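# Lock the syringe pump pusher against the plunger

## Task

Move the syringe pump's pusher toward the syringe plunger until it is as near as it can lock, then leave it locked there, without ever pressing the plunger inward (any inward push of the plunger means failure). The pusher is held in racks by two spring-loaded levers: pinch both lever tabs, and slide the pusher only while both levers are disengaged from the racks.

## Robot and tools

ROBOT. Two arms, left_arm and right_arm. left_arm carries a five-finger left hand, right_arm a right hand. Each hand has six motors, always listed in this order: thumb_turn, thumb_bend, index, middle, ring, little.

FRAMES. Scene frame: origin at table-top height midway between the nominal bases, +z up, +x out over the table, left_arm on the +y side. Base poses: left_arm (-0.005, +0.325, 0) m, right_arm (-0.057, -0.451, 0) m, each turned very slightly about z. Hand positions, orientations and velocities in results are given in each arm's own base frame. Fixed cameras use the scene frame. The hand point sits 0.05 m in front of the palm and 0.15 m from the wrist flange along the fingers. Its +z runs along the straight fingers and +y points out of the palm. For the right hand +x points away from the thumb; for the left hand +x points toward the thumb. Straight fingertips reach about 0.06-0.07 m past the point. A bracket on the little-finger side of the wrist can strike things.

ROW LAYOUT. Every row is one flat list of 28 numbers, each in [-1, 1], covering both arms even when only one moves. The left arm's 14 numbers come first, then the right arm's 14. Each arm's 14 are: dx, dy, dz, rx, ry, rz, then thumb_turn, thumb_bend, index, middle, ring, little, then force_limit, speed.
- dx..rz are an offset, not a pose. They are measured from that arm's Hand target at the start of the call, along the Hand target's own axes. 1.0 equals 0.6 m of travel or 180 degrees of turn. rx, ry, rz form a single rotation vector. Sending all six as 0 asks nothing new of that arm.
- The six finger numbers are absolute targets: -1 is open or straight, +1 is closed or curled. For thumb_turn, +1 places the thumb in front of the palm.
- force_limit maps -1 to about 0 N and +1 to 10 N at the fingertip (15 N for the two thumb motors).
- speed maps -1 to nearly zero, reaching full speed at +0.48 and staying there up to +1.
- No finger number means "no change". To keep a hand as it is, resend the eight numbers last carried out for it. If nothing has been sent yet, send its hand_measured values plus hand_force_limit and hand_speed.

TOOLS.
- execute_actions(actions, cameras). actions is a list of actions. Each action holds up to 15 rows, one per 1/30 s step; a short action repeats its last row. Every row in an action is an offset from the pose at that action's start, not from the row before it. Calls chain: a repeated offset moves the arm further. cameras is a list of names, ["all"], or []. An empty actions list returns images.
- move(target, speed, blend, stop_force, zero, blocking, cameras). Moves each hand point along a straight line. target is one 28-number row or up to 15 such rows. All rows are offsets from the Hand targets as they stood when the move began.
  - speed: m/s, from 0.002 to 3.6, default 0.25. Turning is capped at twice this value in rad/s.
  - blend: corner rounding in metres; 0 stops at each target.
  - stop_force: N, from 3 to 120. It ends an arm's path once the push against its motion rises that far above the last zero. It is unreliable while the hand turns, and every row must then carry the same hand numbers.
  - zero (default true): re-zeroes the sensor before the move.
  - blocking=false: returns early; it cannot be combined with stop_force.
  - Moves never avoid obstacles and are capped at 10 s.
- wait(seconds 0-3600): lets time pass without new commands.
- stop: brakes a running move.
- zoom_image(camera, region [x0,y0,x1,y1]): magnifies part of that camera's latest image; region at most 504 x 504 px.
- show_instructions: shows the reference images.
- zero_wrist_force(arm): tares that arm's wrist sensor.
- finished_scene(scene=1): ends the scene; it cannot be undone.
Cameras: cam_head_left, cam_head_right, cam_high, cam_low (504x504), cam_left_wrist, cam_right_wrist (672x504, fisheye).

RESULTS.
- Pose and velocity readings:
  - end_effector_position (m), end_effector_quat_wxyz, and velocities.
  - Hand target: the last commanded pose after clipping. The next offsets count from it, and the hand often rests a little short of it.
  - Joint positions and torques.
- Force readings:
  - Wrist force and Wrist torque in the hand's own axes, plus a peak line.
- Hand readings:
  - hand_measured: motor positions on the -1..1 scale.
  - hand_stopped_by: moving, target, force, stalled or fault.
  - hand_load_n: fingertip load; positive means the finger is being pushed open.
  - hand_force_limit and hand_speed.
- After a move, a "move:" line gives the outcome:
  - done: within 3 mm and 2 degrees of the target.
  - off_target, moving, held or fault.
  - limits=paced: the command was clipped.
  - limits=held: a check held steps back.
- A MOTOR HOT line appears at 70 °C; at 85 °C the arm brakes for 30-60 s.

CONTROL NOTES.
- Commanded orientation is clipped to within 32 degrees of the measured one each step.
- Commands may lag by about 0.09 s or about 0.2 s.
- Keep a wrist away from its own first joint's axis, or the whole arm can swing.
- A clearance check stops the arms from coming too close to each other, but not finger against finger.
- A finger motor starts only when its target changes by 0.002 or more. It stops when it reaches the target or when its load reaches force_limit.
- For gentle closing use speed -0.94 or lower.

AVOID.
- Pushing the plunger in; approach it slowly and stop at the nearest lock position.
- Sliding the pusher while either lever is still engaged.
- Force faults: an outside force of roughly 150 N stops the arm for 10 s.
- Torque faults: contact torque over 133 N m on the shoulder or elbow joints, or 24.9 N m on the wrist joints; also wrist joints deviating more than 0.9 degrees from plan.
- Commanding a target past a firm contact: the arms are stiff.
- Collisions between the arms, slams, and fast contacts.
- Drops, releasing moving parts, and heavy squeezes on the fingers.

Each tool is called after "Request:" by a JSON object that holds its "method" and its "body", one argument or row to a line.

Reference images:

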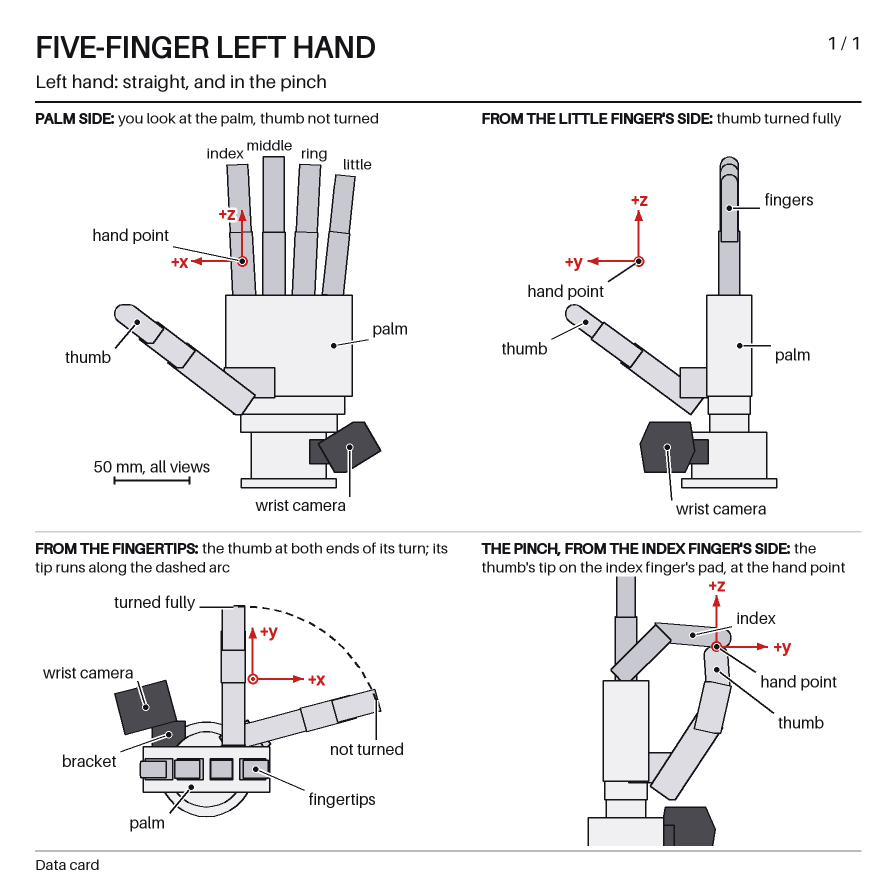

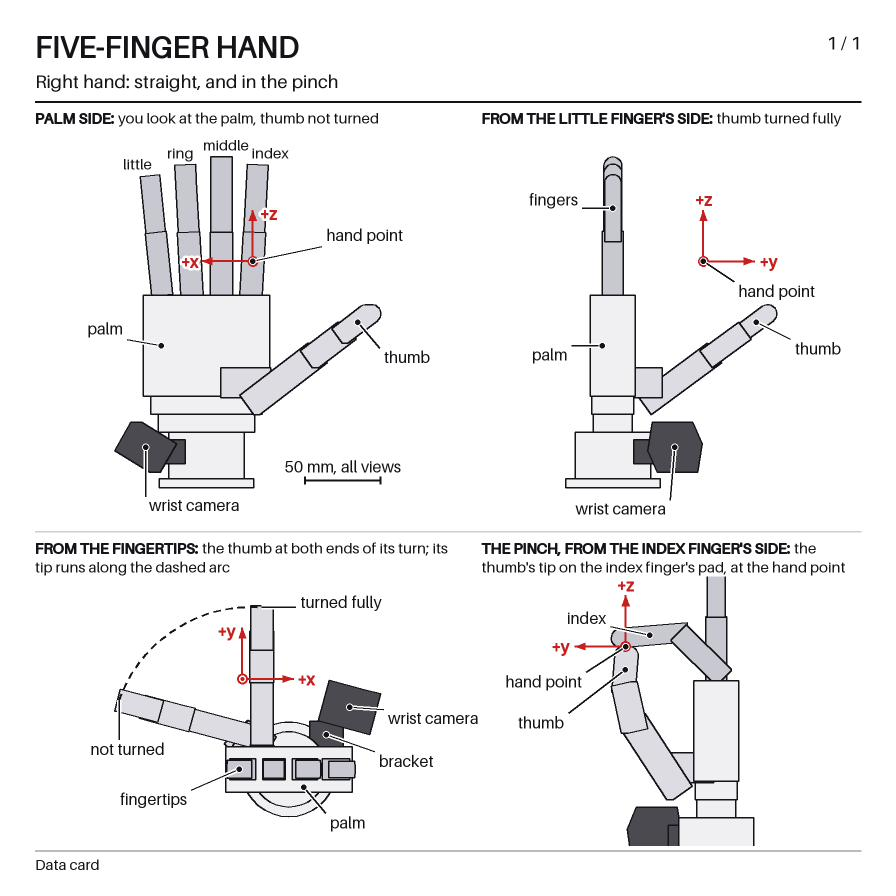

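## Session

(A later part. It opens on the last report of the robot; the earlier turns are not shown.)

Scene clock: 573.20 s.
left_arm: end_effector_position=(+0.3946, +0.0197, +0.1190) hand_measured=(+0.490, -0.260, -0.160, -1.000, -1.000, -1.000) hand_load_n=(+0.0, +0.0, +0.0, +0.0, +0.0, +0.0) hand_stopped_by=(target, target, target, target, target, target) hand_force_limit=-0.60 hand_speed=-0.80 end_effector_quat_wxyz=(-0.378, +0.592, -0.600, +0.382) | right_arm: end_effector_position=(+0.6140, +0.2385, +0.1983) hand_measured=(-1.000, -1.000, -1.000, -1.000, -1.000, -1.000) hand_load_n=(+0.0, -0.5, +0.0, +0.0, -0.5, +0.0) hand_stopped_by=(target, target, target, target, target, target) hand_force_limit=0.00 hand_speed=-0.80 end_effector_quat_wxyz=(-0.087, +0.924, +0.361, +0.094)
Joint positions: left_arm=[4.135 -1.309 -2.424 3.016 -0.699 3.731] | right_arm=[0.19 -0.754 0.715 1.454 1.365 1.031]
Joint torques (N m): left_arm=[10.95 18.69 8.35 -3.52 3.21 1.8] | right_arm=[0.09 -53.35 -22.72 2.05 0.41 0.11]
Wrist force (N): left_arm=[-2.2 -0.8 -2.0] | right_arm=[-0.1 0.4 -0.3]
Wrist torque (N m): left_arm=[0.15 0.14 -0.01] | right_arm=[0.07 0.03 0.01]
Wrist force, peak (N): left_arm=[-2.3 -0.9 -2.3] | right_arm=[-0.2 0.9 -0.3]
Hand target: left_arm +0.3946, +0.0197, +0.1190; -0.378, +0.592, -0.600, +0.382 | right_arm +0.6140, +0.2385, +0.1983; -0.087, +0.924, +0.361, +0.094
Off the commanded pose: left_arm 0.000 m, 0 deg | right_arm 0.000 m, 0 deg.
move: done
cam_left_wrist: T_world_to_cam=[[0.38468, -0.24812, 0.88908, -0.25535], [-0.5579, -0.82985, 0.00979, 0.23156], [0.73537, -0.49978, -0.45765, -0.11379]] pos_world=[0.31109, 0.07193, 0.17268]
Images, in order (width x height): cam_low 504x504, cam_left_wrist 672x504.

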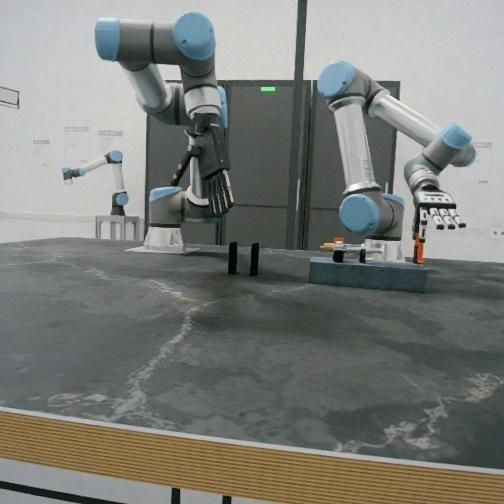

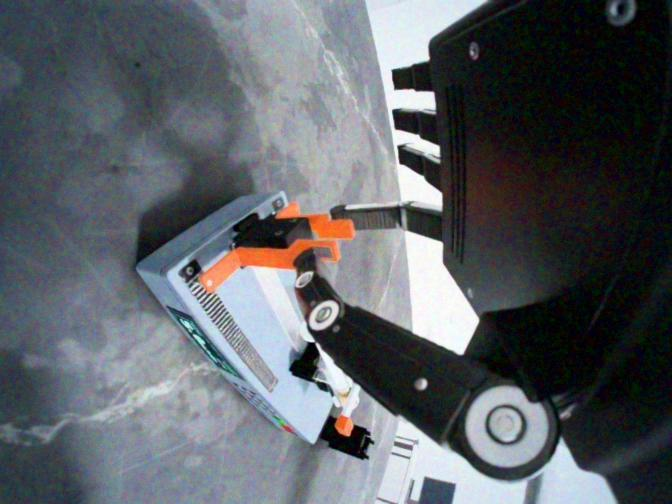

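Request:
{"method": "move", "body": {
  "target": [0,-0.00176,0.00378,0,0,0,0.49,-0.26,-0.03,-1,-1,-1,-0.2,-0.94,0,0,0,0,0,0,-1,-1,-1,-1,-1,-1,0,-0.8],
  "speed": 0.02,
  "cameras": ["cam_left_wrist","cam_low"]
}}

Request:
{"method": "zoom_image", "body": {
  "camera": "cam_left_wrist",
  "region": [240, 160, 400, 280]
}}

Request:
{"method": "zoom_image", "body": {
  "camera": "cam_low",
  "region": [390, 220, 450, 280]
}}

Scene clock: 583.47 s.
left_arm: end_effector_position=(+0.3971, +0.0196, +0.1190) hand_measured=(+0.490, -0.260, -0.032, -1.000, -1.000, -1.000) hand_load_n=(+0.0, +1.0, +4.0, +0.0, +0.0, +0.0) hand_stopped_by=(target, target, force, target, target, target) hand_force_limit=-0.20 hand_speed=-0.94 end_effector_quat_wxyz=(-0.378, +0.592, -0.600, +0.382) | right_arm: end_effector_position=(+0.6140, +0.2385, +0.1983) hand_measured=(-1.000, -1.000, -1.000, -1.000, -1.000, -1.000) hand_load_n=(+0.0, +0.0, +0.0, +0.0, +0.0, +0.0) hand_stopped_by=(target, target, target, target, target, target) hand_force_limit=0.00 hand_speed=-0.80 end_effector_quat_wxyz=(-0.087, +0.924, +0.361, +0.094)
Joint positions: left_arm=[4.121 -1.315 -2.418 3.026 -0.709 3.717] | right_arm=[0.19 -0.754 0.715 1.454 1.365 1.031]
Joint torques (N m): left_arm=[10.88 19.25 7.01 -2.91 2.68 1.43] | right_arm=[-0.3 -53.4 -22.42 2.1 0.58 -0.01]
Wrist force (N): left_arm=[-2.2 -1.5 -0.2] | right_arm=[0.2 0.4 -0.3]
Wrist torque (N m): left_arm=[0.10 0.16 -0.02] | right_arm=[0.07 -0.02 0.03]
Wrist force, peak (N): left_arm=[-2.1 -0.3 -4.1] | right_arm=[0.1 0.8 -0.6]
Hand target: left_arm +0.3971, +0.0196, +0.1190; -0.378, +0.592, -0.600, +0.382 | right_arm +0.6140, +0.2385, +0.1983; -0.087, +0.924, +0.361, +0.094
Off the commanded pose: left_arm 0.000 m, 0 deg | right_arm 0.000 m, 0 deg.
move: done
cam_left_wrist: T_world_to_cam=[[0.38466, -0.24806, 0.88911, -0.25628], [-0.55782, -0.8299, 0.00979, 0.23287], [0.73544, -0.49973, -0.4576, -0.11559]] pos_world=[0.31349, 0.07193, 0.17268]
Images, in order (width x height): cam_low 504x504, cam_left_wrist 672x504.

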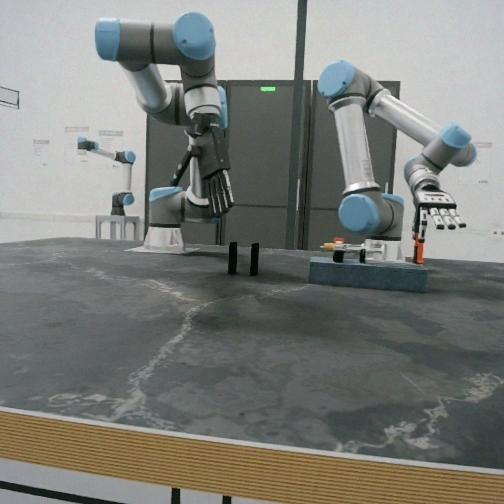

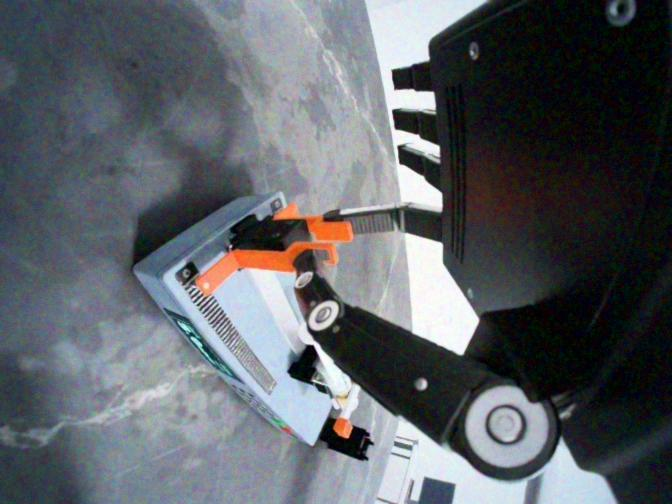

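Scaled by 3.150 from the camera's image (finer frame: 960x720).

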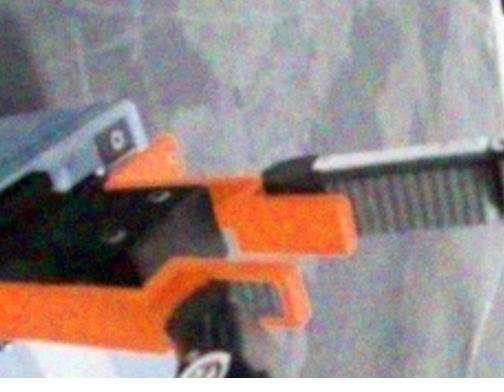

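Scaled by 8.400 from the camera's image (finer frame: 720x720).

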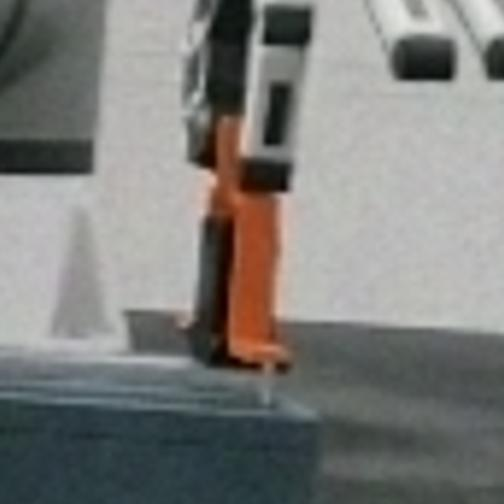

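Request:
{"method": "move", "body": {
  "target": [0,-0.0014,0.003,0,0,0,0.49,-0.26,0.026,-1,-1,-1,0.4,-0.94,0,0,0,0,0,0,-1,-1,-1,-1,-1,-1,0,-0.8],
  "speed": 0.02,
  "cameras": ["cam_left_wrist","cam_low"]
}}

Request:
{"method": "zoom_image", "body": {
  "camera": "cam_left_wrist",
  "region": [180, 180, 360, 300]
}}

Request:
{"method": "zoom_image", "body": {
  "camera": "cam_low",
  "region": [390, 220, 450, 280]
}}

Scene clock: 602.40 s.
left_arm: end_effector_position=(+0.3991, +0.0196, +0.1190) hand_measured=(+0.490, -0.260, +0.024, -1.000, -1.000, -1.000) hand_load_n=(-0.5, +3.0, +4.5, +0.0, +0.0, +0.0) hand_stopped_by=(target, target, target, target, target, target) hand_force_limit=0.40 hand_speed=-0.94 end_effector_quat_wxyz=(-0.378, +0.592, -0.600, +0.382) | right_arm: end_effector_position=(+0.6140, +0.2385, +0.1983) hand_measured=(-1.000, -1.000, -1.000, -1.000, -1.000, -1.000) hand_load_n=(+0.0, +0.0, +0.0, +0.0, +0.0, +0.0) hand_stopped_by=(target, target, target, target, target, target) hand_force_limit=0.00 hand_speed=-0.80 end_effector_quat_wxyz=(-0.087, +0.924, +0.361, +0.094)
Joint positions: left_arm=[4.11 -1.319 -2.413 3.034 -0.717 3.706] | right_arm=[0.19 -0.754 0.715 1.454 1.365 1.031]
Joint torques (N m): left_arm=[11.14 15.31 7.65 -3.65 3.05 1.75] | right_arm=[0.74 -52.92 -21.86 2.01 0.64 -0.02]
Wrist force (N): left_arm=[-2.5 0.0 -1.1] | right_arm=[0.2 0.3 -0.1]
Wrist torque (N m): left_arm=[0.22 0.15 -0.01] | right_arm=[0.04 -0.03 0.03]
Wrist force, peak (N): left_arm=[-2.8 -1.7 -0.5] | right_arm=[0.3 0.6 -0.7]
Hand target: left_arm +0.3990, +0.0196, +0.1190; -0.378, +0.592, -0.600, +0.382 | right_arm +0.6140, +0.2385, +0.1983; -0.087, +0.924, +0.361, +0.094
Off the commanded pose: left_arm 0.000 m, 0 deg | right_arm 0.000 m, 0 deg.
move: done
cam_left_wrist: T_world_to_cam=[[0.38459, -0.24812, 0.88912, -0.25708], [-0.55792, -0.82984, 0.00975, 0.234], [0.73541, -0.4998, -0.45757, -0.11717]] pos_world=[0.31559, 0.07183, 0.17268]
Images, in order (width x height): cam_low 504x504, cam_left_wrist 672x504.

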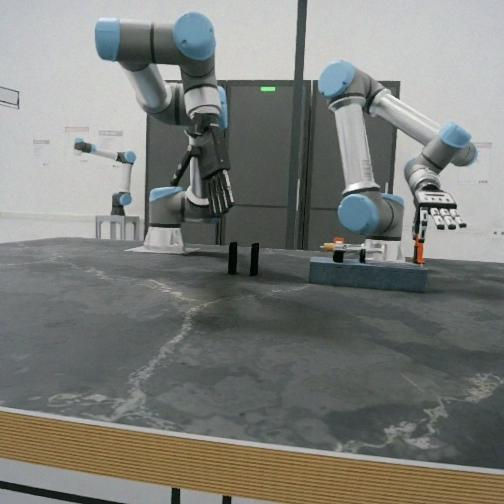

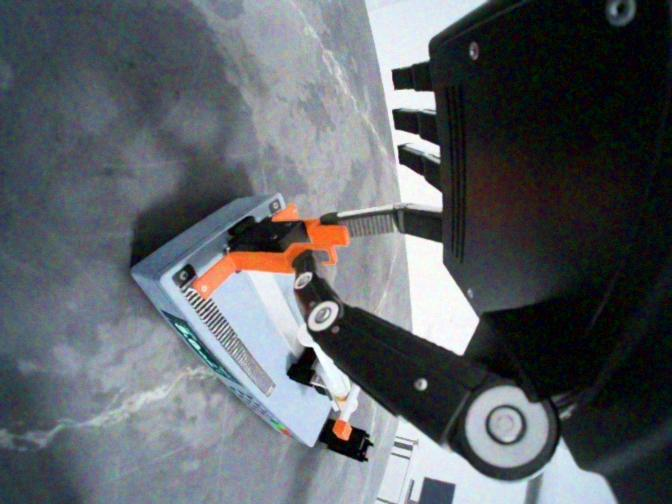

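Scaled by 2.800 from the camera's image (finer frame: 960x720).

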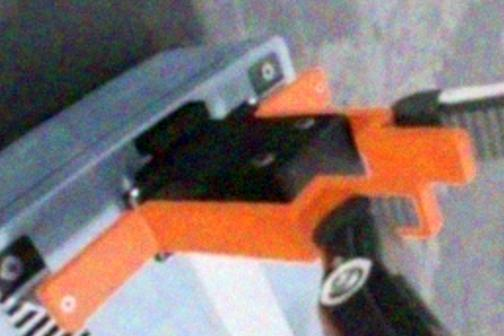

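Scaled by 8.400 from the camera's image (finer frame: 720x720).

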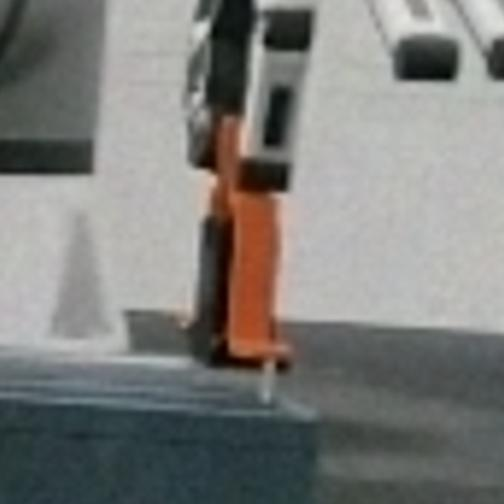

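Request:
{"method": "move", "body": {
  "target": [0,-0.0014,0.003,0,0,0,0.49,-0.26,0.082,-1,-1,-1,0.6,-0.94,0,0,0,0,0,0,-1,-1,-1,-1,-1,-1,0,-0.8],
  "speed": 0.02,
  "cameras": ["cam_left_wrist","cam_low"]
}}

Request:
{"method": "zoom_image", "body": {
  "camera": "cam_left_wrist",
  "region": [180, 180, 360, 300]
}}

Request:
{"method": "zoom_image", "body": {
  "camera": "cam_low",
  "region": [390, 220, 450, 280]
}}

Scene clock: 610.23 s.
left_arm: end_effector_position=(+0.4011, +0.0196, +0.1190) hand_measured=(+0.490, -0.260, +0.080, -1.000, -1.000, -1.000) hand_load_n=(-0.5, +4.0, +5.5, +0.0, +0.0, +0.0) hand_stopped_by=(target, target, target, target, target, target) hand_force_limit=0.60 hand_speed=-0.94 end_effector_quat_wxyz=(-0.378, +0.592, -0.600, +0.382) | right_arm: end_effector_position=(+0.6140, +0.2385, +0.1983) hand_measured=(-1.000, -1.000, -1.000, -1.000, -1.000, -1.000) hand_load_n=(+0.0, +0.0, +0.0, +0.0, +0.0, +0.0) hand_stopped_by=(target, target, target, target, target, target) hand_force_limit=0.00 hand_speed=-0.80 end_effector_quat_wxyz=(-0.087, +0.924, +0.361, +0.094)
Joint positions: left_arm=[4.1 -1.324 -2.408 3.042 -0.725 3.696] | right_arm=[0.19 -0.754 0.715 1.454 1.365 1.031]
Joint torques (N m): left_arm=[10.16 16.08 8.64 -3.29 3.26 1.7] | right_arm=[-0.63 -52.77 -23.33 1.93 0.51 0.13]
Wrist force (N): left_arm=[-3.1 0.8 -1.3] | right_arm=[0.0 0.1 -0.7]
Wrist torque (N m): left_arm=[0.31 0.20 -0.02] | right_arm=[0.04 0.02 0.01]
Wrist force, peak (N): left_arm=[-3.8 0.2 -1.4] | right_arm=[-0.1 0.6 -0.8]
Hand target: left_arm +0.4010, +0.0196, +0.1190; -0.378, +0.592, -0.600, +0.382 | right_arm +0.6140, +0.2385, +0.1983; -0.087, +0.924, +0.361, +0.094
Off the commanded pose: left_arm 0.000 m, 0 deg | right_arm 0.000 m, 0 deg.
move: done
cam_left_wrist: T_world_to_cam=[[0.38459, -0.24812, 0.88912, -0.25782], [-0.55792, -0.82984, 0.00975, 0.23505], [0.73541, -0.4998, -0.45757, -0.11857]] pos_world=[0.31749, 0.07183, 0.17268]
Images, in order (width x height): cam_low 504x504, cam_left_wrist 672x504.

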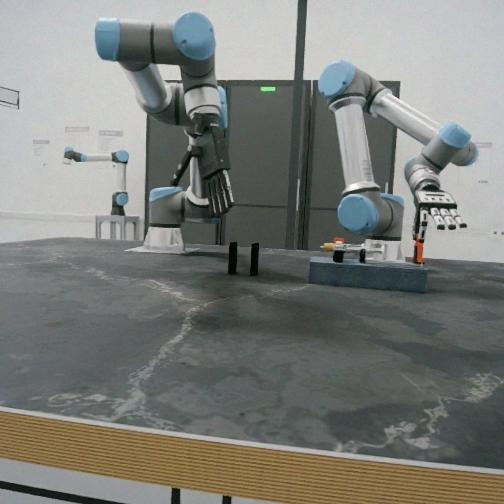

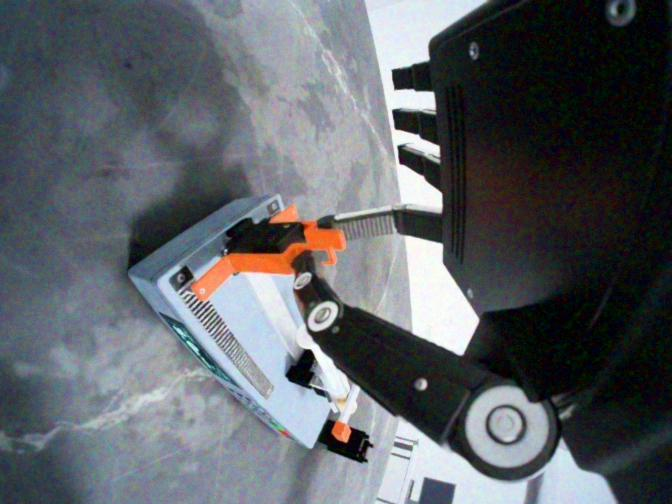

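Scaled by 2.800 from the camera's image (finer frame: 960x720).

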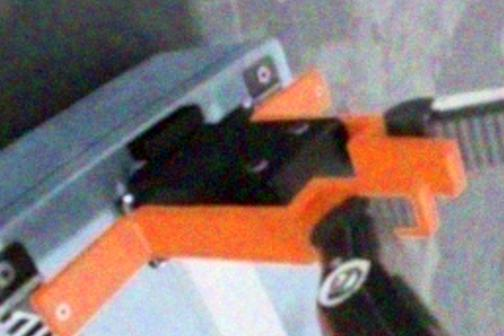

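Scaled by 8.400 from the camera's image (finer frame: 720x720).

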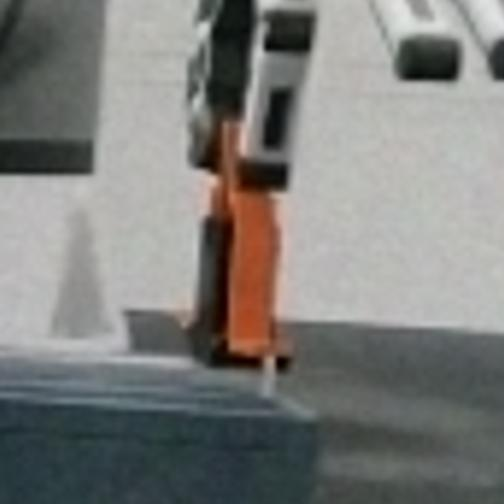

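Request:
{"method": "move", "body": {
  "target": [0,-0.0011,0.0023,0,0,0,0.49,-0.26,0.125,-1,-1,-1,0.7,-0.94,0,0,0,0,0,0,-1,-1,-1,-1,-1,-1,0,-0.8],
  "speed": 0.02,
  "cameras": ["cam_left_wrist","cam_low"]
}}

Request:
{"method": "zoom_image", "body": {
  "camera": "cam_left_wrist",
  "region": [170, 230, 270, 320]
}}

Request:
{"method": "zoom_image", "body": {
  "camera": "cam_left_wrist",
  "region": [240, 180, 360, 280]
}}

Request:
{"method": "zoom_image", "body": {
  "camera": "cam_low",
  "region": [390, 220, 450, 280]
}}

Scene clock: 623.30 s.
left_arm: end_effector_position=(+0.4026, +0.0196, +0.1190) hand_measured=(+0.490, -0.262, +0.122, -1.000, -1.000, -1.000) hand_load_n=(+0.0, +5.0, +8.0, +0.0, +0.0, +0.0) hand_stopped_by=(target, target, target, target, target, target) hand_force_limit=0.70 hand_speed=-0.94 end_effector_quat_wxyz=(-0.378, +0.592, -0.600, +0.382) | right_arm: end_effector_position=(+0.6140, +0.2385, +0.1983) hand_measured=(-1.000, -1.000, -1.000, -1.000, -1.000, -1.000) hand_load_n=(+0.0, +0.0, +0.0, +0.0, +0.0, +0.0) hand_stopped_by=(target, target, target, target, target, target) hand_force_limit=0.00 hand_speed=-0.80 end_effector_quat_wxyz=(-0.087, +0.924, +0.361, +0.094)
Joint positions: left_arm=[4.092 -1.328 -2.405 3.048 -0.731 3.688] | right_arm=[0.19 -0.754 0.715 1.454 1.365 1.031]
Joint torques (N m): left_arm=[10.51 11.68 10.52 -3.6 2.77 1.73] | right_arm=[0.2 -53.34 -23.54 2.02 0.46 -0.11]
Wrist force (N): left_arm=[-1.5 0.6 0.7] | right_arm=[0.1 0.4 -0.2]
Wrist torque (N m): left_arm=[0.24 0.14 0.03] | right_arm=[0.07 -0.02 0.03]
Wrist force, peak (N): left_arm=[-4.3 1.1 -1.2] | right_arm=[0.3 0.4 -0.9]
Hand target: left_arm +0.4026, +0.0196, +0.1190; -0.378, +0.592, -0.600, +0.382 | right_arm +0.6140, +0.2385, +0.1983; -0.087, +0.924, +0.361, +0.094
Off the commanded pose: left_arm 0.000 m, 0 deg | right_arm 0.000 m, 0 deg.
move: done
cam_left_wrist: T_world_to_cam=[[0.38462, -0.24825, 0.88907, -0.25842], [-0.55789, -0.82986, 0.00963, 0.23596], [0.73541, -0.49971, -0.45767, -0.11974]] pos_world=[0.31909, 0.07183, 0.17268]
Images, in order (width x height): cam_low 504x504, cam_left_wrist 672x504.

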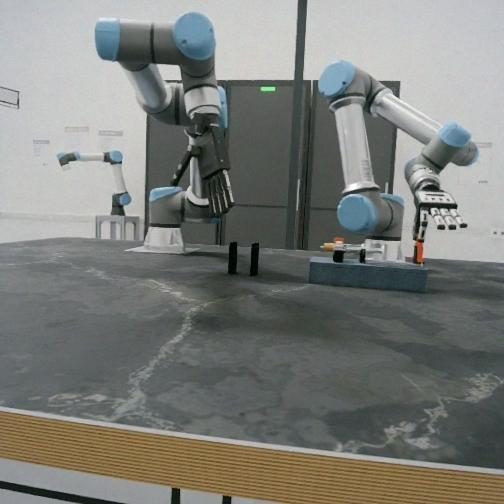

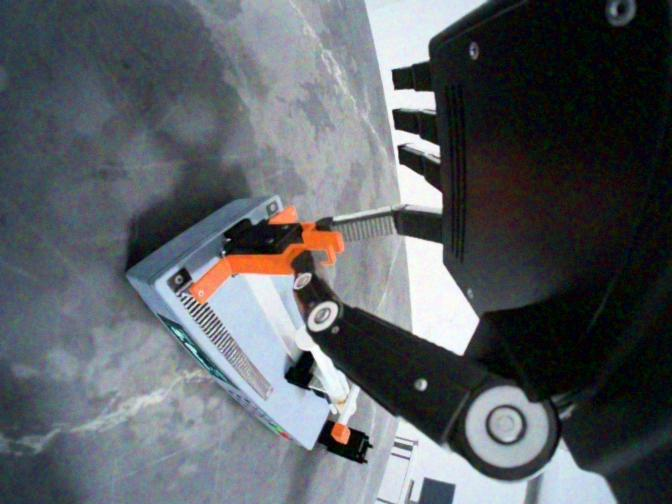

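Scaled by 5.040 from the camera's image (finer frame: 960x720).

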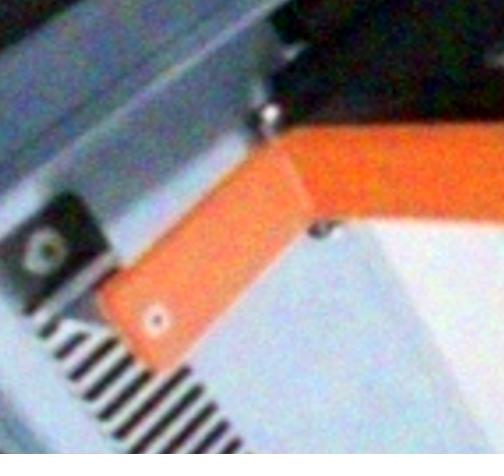

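Scaled by 4.200 from the camera's image (finer frame: 960x720).

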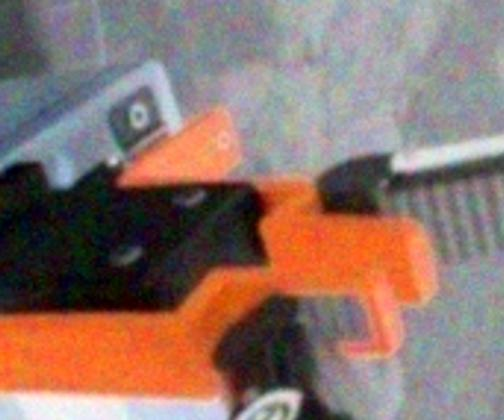

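Scaled by 8.400 from the camera's image (finer frame: 720x720).

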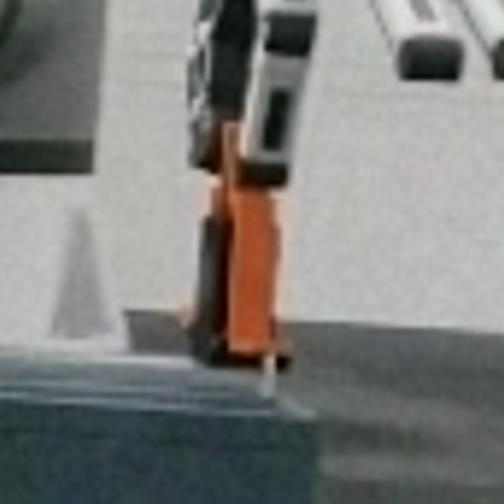

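Request:
{"method": "move", "body": {
  "target": [0.00667,0,0,0,0,0,0.49,-0.26,0.125,-1,-1,-1,0.7,-0.94,0,0,0,0,0,0,-1,-1,-1,-1,-1,-1,0,-0.8],
  "speed": 0.01,
  "stop_force": 6,
  "cameras": ["cam_left_wrist","cam_low"]
}}

Request:
{"method": "zoom_image", "body": {
  "camera": "cam_left_wrist",
  "region": [170, 230, 270, 320]
}}

Request:
{"method": "zoom_image", "body": {
  "camera": "cam_low",
  "region": [390, 220, 450, 280]
}}

Scene clock: 632.80 s.
left_arm: end_effector_position=(+0.4025, +0.0156, +0.1190) hand_measured=(+0.490, -0.262, +0.122, -1.000, -1.000, -1.000) hand_load_n=(-1.0, +4.0, +8.0, +0.0, +0.0, +0.0) hand_stopped_by=(target, target, target, target, target, target) hand_force_limit=0.70 hand_speed=-0.94 end_effector_quat_wxyz=(-0.378, +0.592, -0.600, +0.382) | right_arm: end_effector_position=(+0.6140, +0.2385, +0.1983) hand_measured=(-1.000, -1.000, -1.000, -1.000, -1.000, -1.000) hand_load_n=(+0.0, +0.0, +0.0, +0.0, +0.0, +0.0) hand_stopped_by=(target, target, target, target, target, target) hand_force_limit=0.00 hand_speed=-0.80 end_effector_quat_wxyz=(-0.087, +0.924, +0.361, +0.094)
Joint positions: left_arm=[4.078 -1.32 -2.408 3.053 -0.743 3.675] | right_arm=[0.19 -0.754 0.715 1.454 1.365 1.031]
Joint torques (N m): left_arm=[9.39 -4.05 18.99 -3.4 3.11 1.76] | right_arm=[-0.5 -53.69 -23.19 2.1 0.46 -0.03]
Wrist force (N): left_arm=[-5.0 -2.5 0.1] | right_arm=[-0.1 0.0 -0.4]
Wrist torque (N m): left_arm=[0.11 0.17 0.15] | right_arm=[0.01 0.01 0.01]
Wrist force, peak (N): left_arm=[-5.7 -3.4 0.0] | right_arm=[0.4 0.3 -0.8]
Hand target: left_arm +0.4025, +0.0156, +0.1190; -0.378, +0.592, -0.600, +0.382 | right_arm +0.6140, +0.2385, +0.1983; -0.087, +0.924, +0.361, +0.094
Off the commanded pose: left_arm 0.000 m, 0 deg | right_arm 0.000 m, 0 deg.
move: done
cam_left_wrist: T_world_to_cam=[[0.38458, -0.24811, 0.88912, -0.25938], [-0.55781, -0.82991, 0.00969, 0.23256], [0.73549, -0.49969, -0.45756, -0.12171]] pos_world=[0.31899, 0.06783, 0.17268]
Images, in order (width x height): cam_low 504x504, cam_left_wrist 672x504.

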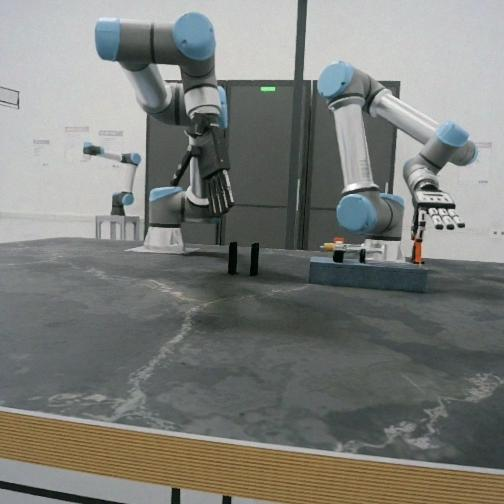

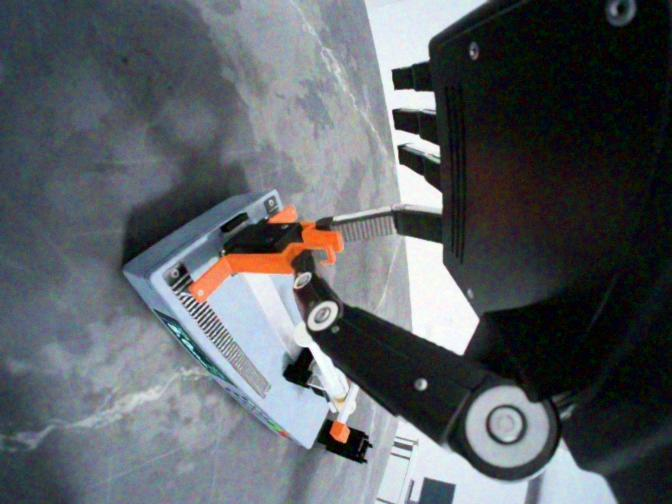

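Scaled by 5.040 from the camera's image (finer frame: 960x720).

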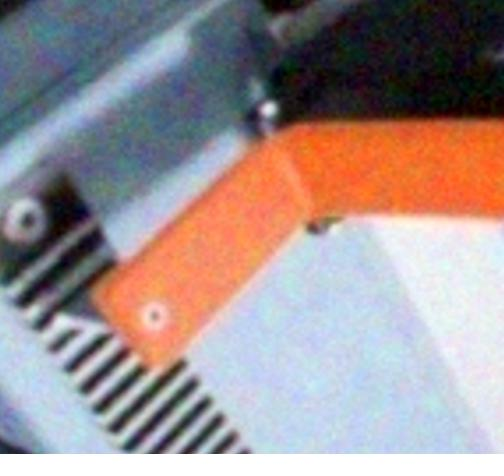

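Scaled by 8.400 from the camera's image (finer frame: 720x720).

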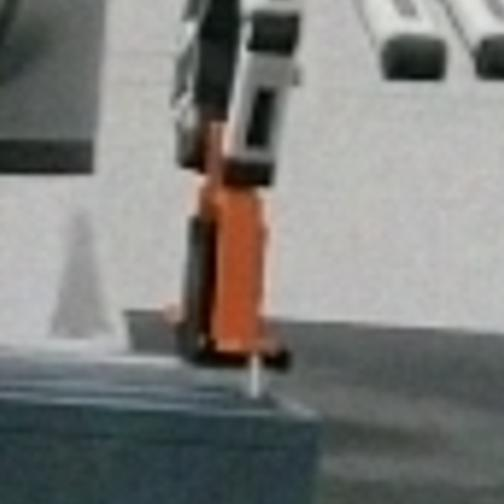

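Request:
{"method": "zoom_image", "body": {
  "camera": "cam_left_wrist",
  "region": [200, 190, 380, 370]
}}

Request:
{"method": "zoom_image", "body": {
  "camera": "cam_low",
  "region": [310, 220, 440, 290]
}}

Scaled by 2.800 from the camera's image (finer frame: 960x720).

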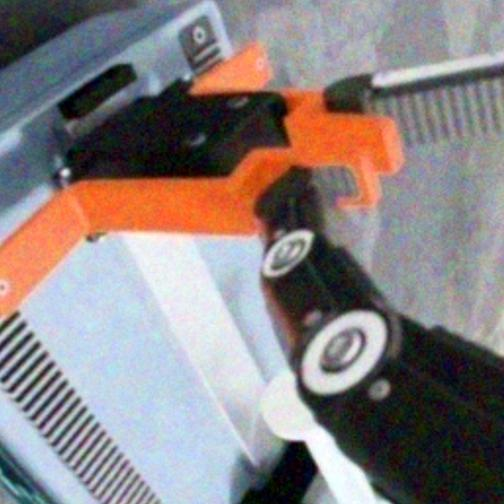

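Scaled by 3.877 from the camera's image (finer frame: 720x720).

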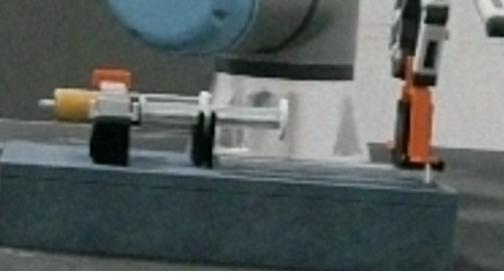

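Request:
{"method": "move", "body": {
  "target": [0.0333,0,0,0,0,0,0.49,-0.26,0.125,-1,-1,-1,0.7,-0.94,0,0,0,0,0,0,-1,-1,-1,-1,-1,-1,0,-0.8],
  "speed": 0.02,
  "stop_force": 8,
  "cameras": ["cam_left_wrist","cam_low"]
}}

Request:
{"method": "zoom_image", "body": {
  "camera": "cam_left_wrist",
  "region": [160, 190, 360, 370]
}}

Request:
{"method": "zoom_image", "body": {
  "camera": "cam_low",
  "region": [310, 220, 440, 290]
}}

Scene clock: 658.57 s.
left_arm: end_effector_position=(+0.4022, -0.0044, +0.1190) hand_measured=(+0.490, -0.262, +0.122, -1.000, -1.000, -1.000) hand_load_n=(-1.0, +4.5, +7.5, +0.0, +0.0, -0.5) hand_stopped_by=(target, target, target, target, target, target) hand_force_limit=0.70 hand_speed=-0.94 end_effector_quat_wxyz=(-0.378, +0.592, -0.600, +0.382) | right_arm: end_effector_position=(+0.6140, +0.2385, +0.1983) hand_measured=(-1.000, -1.000, -1.000, -1.000, -1.000, -1.000) hand_load_n=(+0.0, +0.0, +0.0, +0.0, +0.0, +0.0) hand_stopped_by=(target, target, target, target, target, target) hand_force_limit=0.00 hand_speed=-0.80 end_effector_quat_wxyz=(-0.087, +0.924, +0.361, +0.094)
Joint positions: left_arm=[3.999 -1.287 -2.421 3.082 -0.805 3.607] | right_arm=[0.19 -0.754 0.715 1.454 1.365 1.031]
Joint torques (N m): left_arm=[11.1 -7.19 23.82 -3.66 3.01 1.61] | right_arm=[-0.28 -53.75 -24.01 1.84 0.48 -0.02]
Wrist force (N): left_arm=[-3.2 -3.4 -0.3] | right_arm=[0.3 0.2 -0.6]
Wrist torque (N m): left_arm=[0.03 0.05 0.09] | right_arm=[0.06 -0.03 0.03]
Wrist force, peak (N): left_arm=[-5.9 -3.5 -0.3] | right_arm=[0.1 0.4 -0.9]
Hand target: left_arm +0.4022, -0.0044, +0.1190; -0.378, +0.592, -0.600, +0.382 | right_arm +0.6140, +0.2385, +0.1983; -0.087, +0.924, +0.361, +0.094
Off the commanded pose: left_arm 0.000 m, 0 deg | right_arm 0.000 m, 0 deg.
move: done
cam_left_wrist: T_world_to_cam=[[0.38466, -0.24806, 0.88911, -0.26425], [-0.55782, -0.8299, 0.00979, 0.21577], [0.73544, -0.49973, -0.4576, -0.13146]] pos_world=[0.31869, 0.04783, 0.17268]
Images, in order (width x height): cam_low 504x504, cam_left_wrist 672x504.

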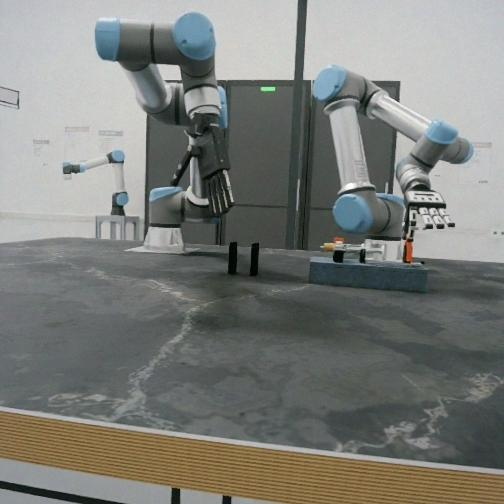

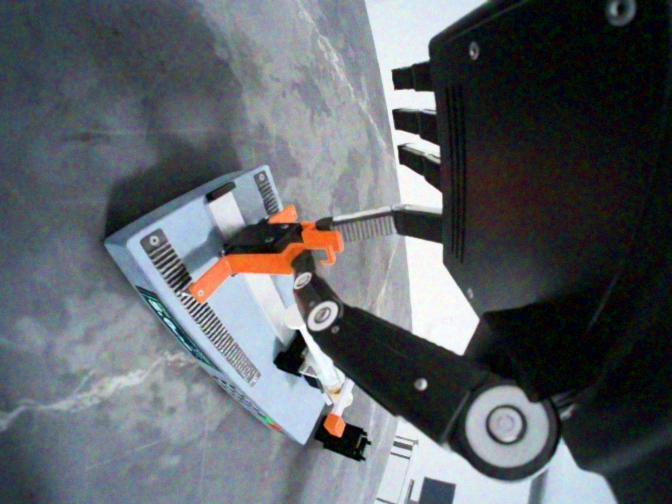

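Scaled by 2.520 from the camera's image (finer frame: 960x720).

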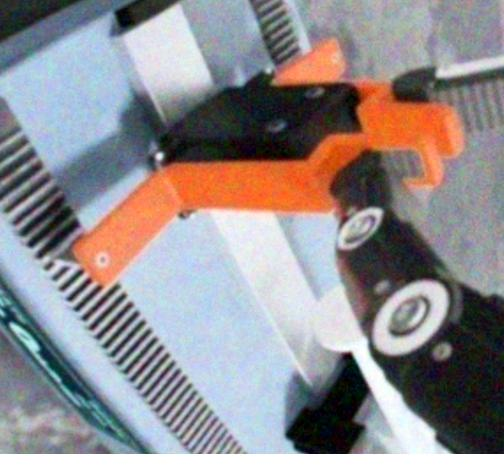

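Scaled by 3.877 from the camera's image (finer frame: 720x720).

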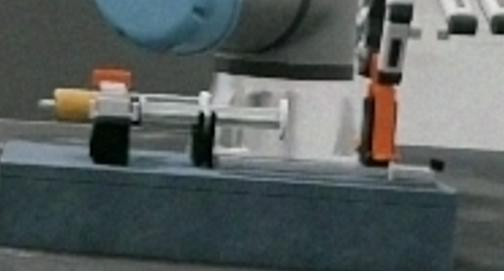

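Request:
{"method": "move", "body": {
  "target": [0.0333,0,0,0,0,0,0.49,-0.26,0.125,-1,-1,-1,0.7,-0.94,0,0,0,0,0,0,-1,-1,-1,-1,-1,-1,0,-0.8],
  "speed": 0.02,
  "stop_force": 8,
  "cameras": ["cam_left_wrist","cam_low"]
}}

Request:
{"method": "zoom_image", "body": {
  "camera": "cam_left_wrist",
  "region": [200, 230, 340, 350]
}}

Request:
{"method": "zoom_image", "body": {
  "camera": "cam_low",
  "region": [360, 220, 430, 280]
}}

Scene clock: 666.97 s.
left_arm: end_effector_position=(+0.4020, -0.0244, +0.1190) hand_measured=(+0.490, -0.262, +0.122, -1.000, -1.000, -1.000) hand_load_n=(-1.0, +3.5, +7.0, +0.0, +0.0, +0.0) hand_stopped_by=(target, target, target, target, target, target) hand_force_limit=0.70 hand_speed=-0.94 end_effector_quat_wxyz=(-0.378, +0.592, -0.600, +0.382) | right_arm: end_effector_position=(+0.6140, +0.2385, +0.1983) hand_measured=(-1.000, -1.000, -1.000, -1.000, -1.000, -1.000) hand_load_n=(+0.0, +0.0, +0.0, +0.0, +0.0, +0.0) hand_stopped_by=(target, target, target, target, target, target) hand_force_limit=0.00 hand_speed=-0.80 end_effector_quat_wxyz=(-0.087, +0.924, +0.361, +0.094)
Joint positions: left_arm=[3.91 -1.263 -2.429 3.11 -0.878 3.539] | right_arm=[0.19 -0.754 0.715 1.454 1.365 1.031]
Joint torques (N m): left_arm=[9.6 -9.19 22.01 -3.64 2.57 1.79] | right_arm=[0.41 -53.24 -23.84 2.07 0.51 -0.09]
Wrist force (N): left_arm=[-2.9 -3.1 -0.6] | right_arm=[0.2 0.4 -0.3]
Wrist torque (N m): left_arm=[0.06 0.07 0.08] | right_arm=[0.06 -0.02 0.02]
Wrist force, peak (N): left_arm=[-5.7 -4.1 -1.1] | right_arm=[0.4 0.5 -0.9]
Hand target: left_arm +0.4020, -0.0244, +0.1190; -0.378, +0.592, -0.600, +0.382 | right_arm +0.6140, +0.2385, +0.1983; -0.087, +0.924, +0.361, +0.094
Off the commanded pose: left_arm 0.000 m, 0 deg | right_arm 0.000 m, 0 deg.
move: done
cam_left_wrist: T_world_to_cam=[[0.38466, -0.24806, 0.88911, -0.26914], [-0.55782, -0.8299, 0.00979, 0.19906], [0.73544, -0.49973, -0.4576, -0.14131]] pos_world=[0.31849, 0.02783, 0.17268]
Images, in order (width x height): cam_low 504x504, cam_left_wrist 672x504.

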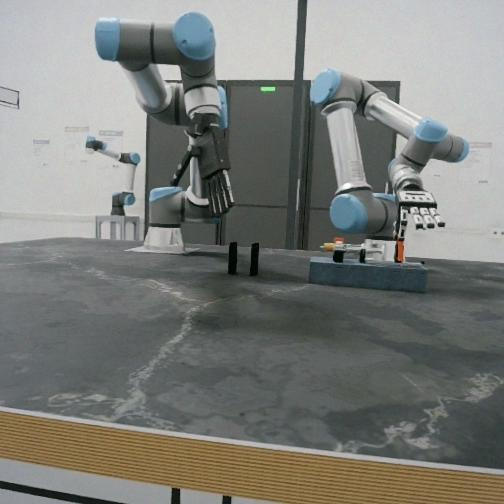

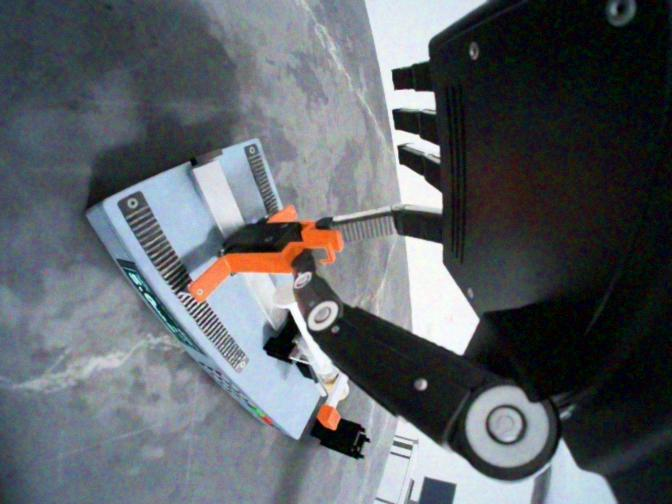

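Scaled by 3.600 from the camera's image (finer frame: 960x720).

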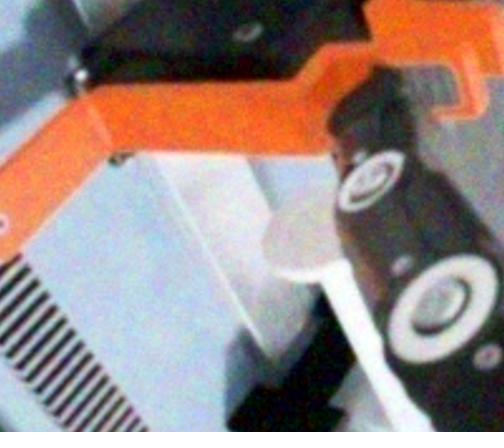

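Scaled by 7.200 from the camera's image (finer frame: 720x720).

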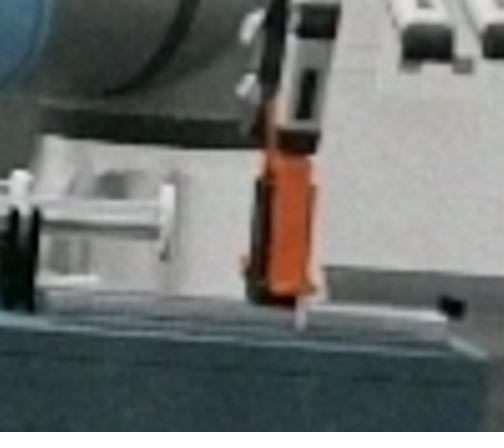

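Request:
{"method": "zoom_image", "body": {
  "camera": "cam_left_wrist",
  "region": [180, 275, 260, 375]
}}

Request:
{"method": "zoom_image", "body": {
  "camera": "cam_left_wrist",
  "region": [110, 185, 210, 305]
}}

Scaled by 5.040 from the camera's image (finer frame: 960x720).

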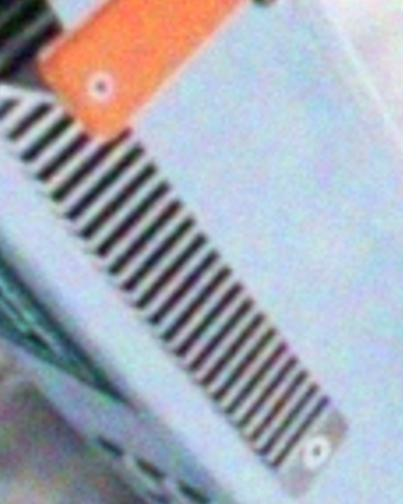

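Scaled by 4.200 from the camera's image (finer frame: 960x720).

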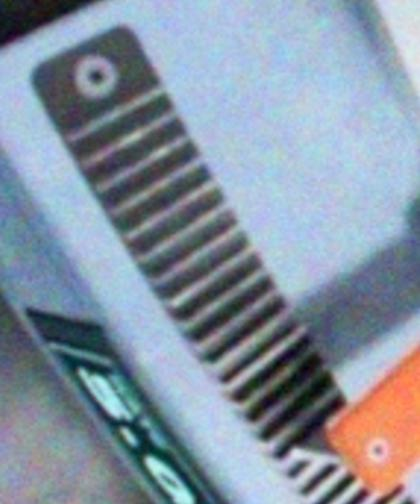

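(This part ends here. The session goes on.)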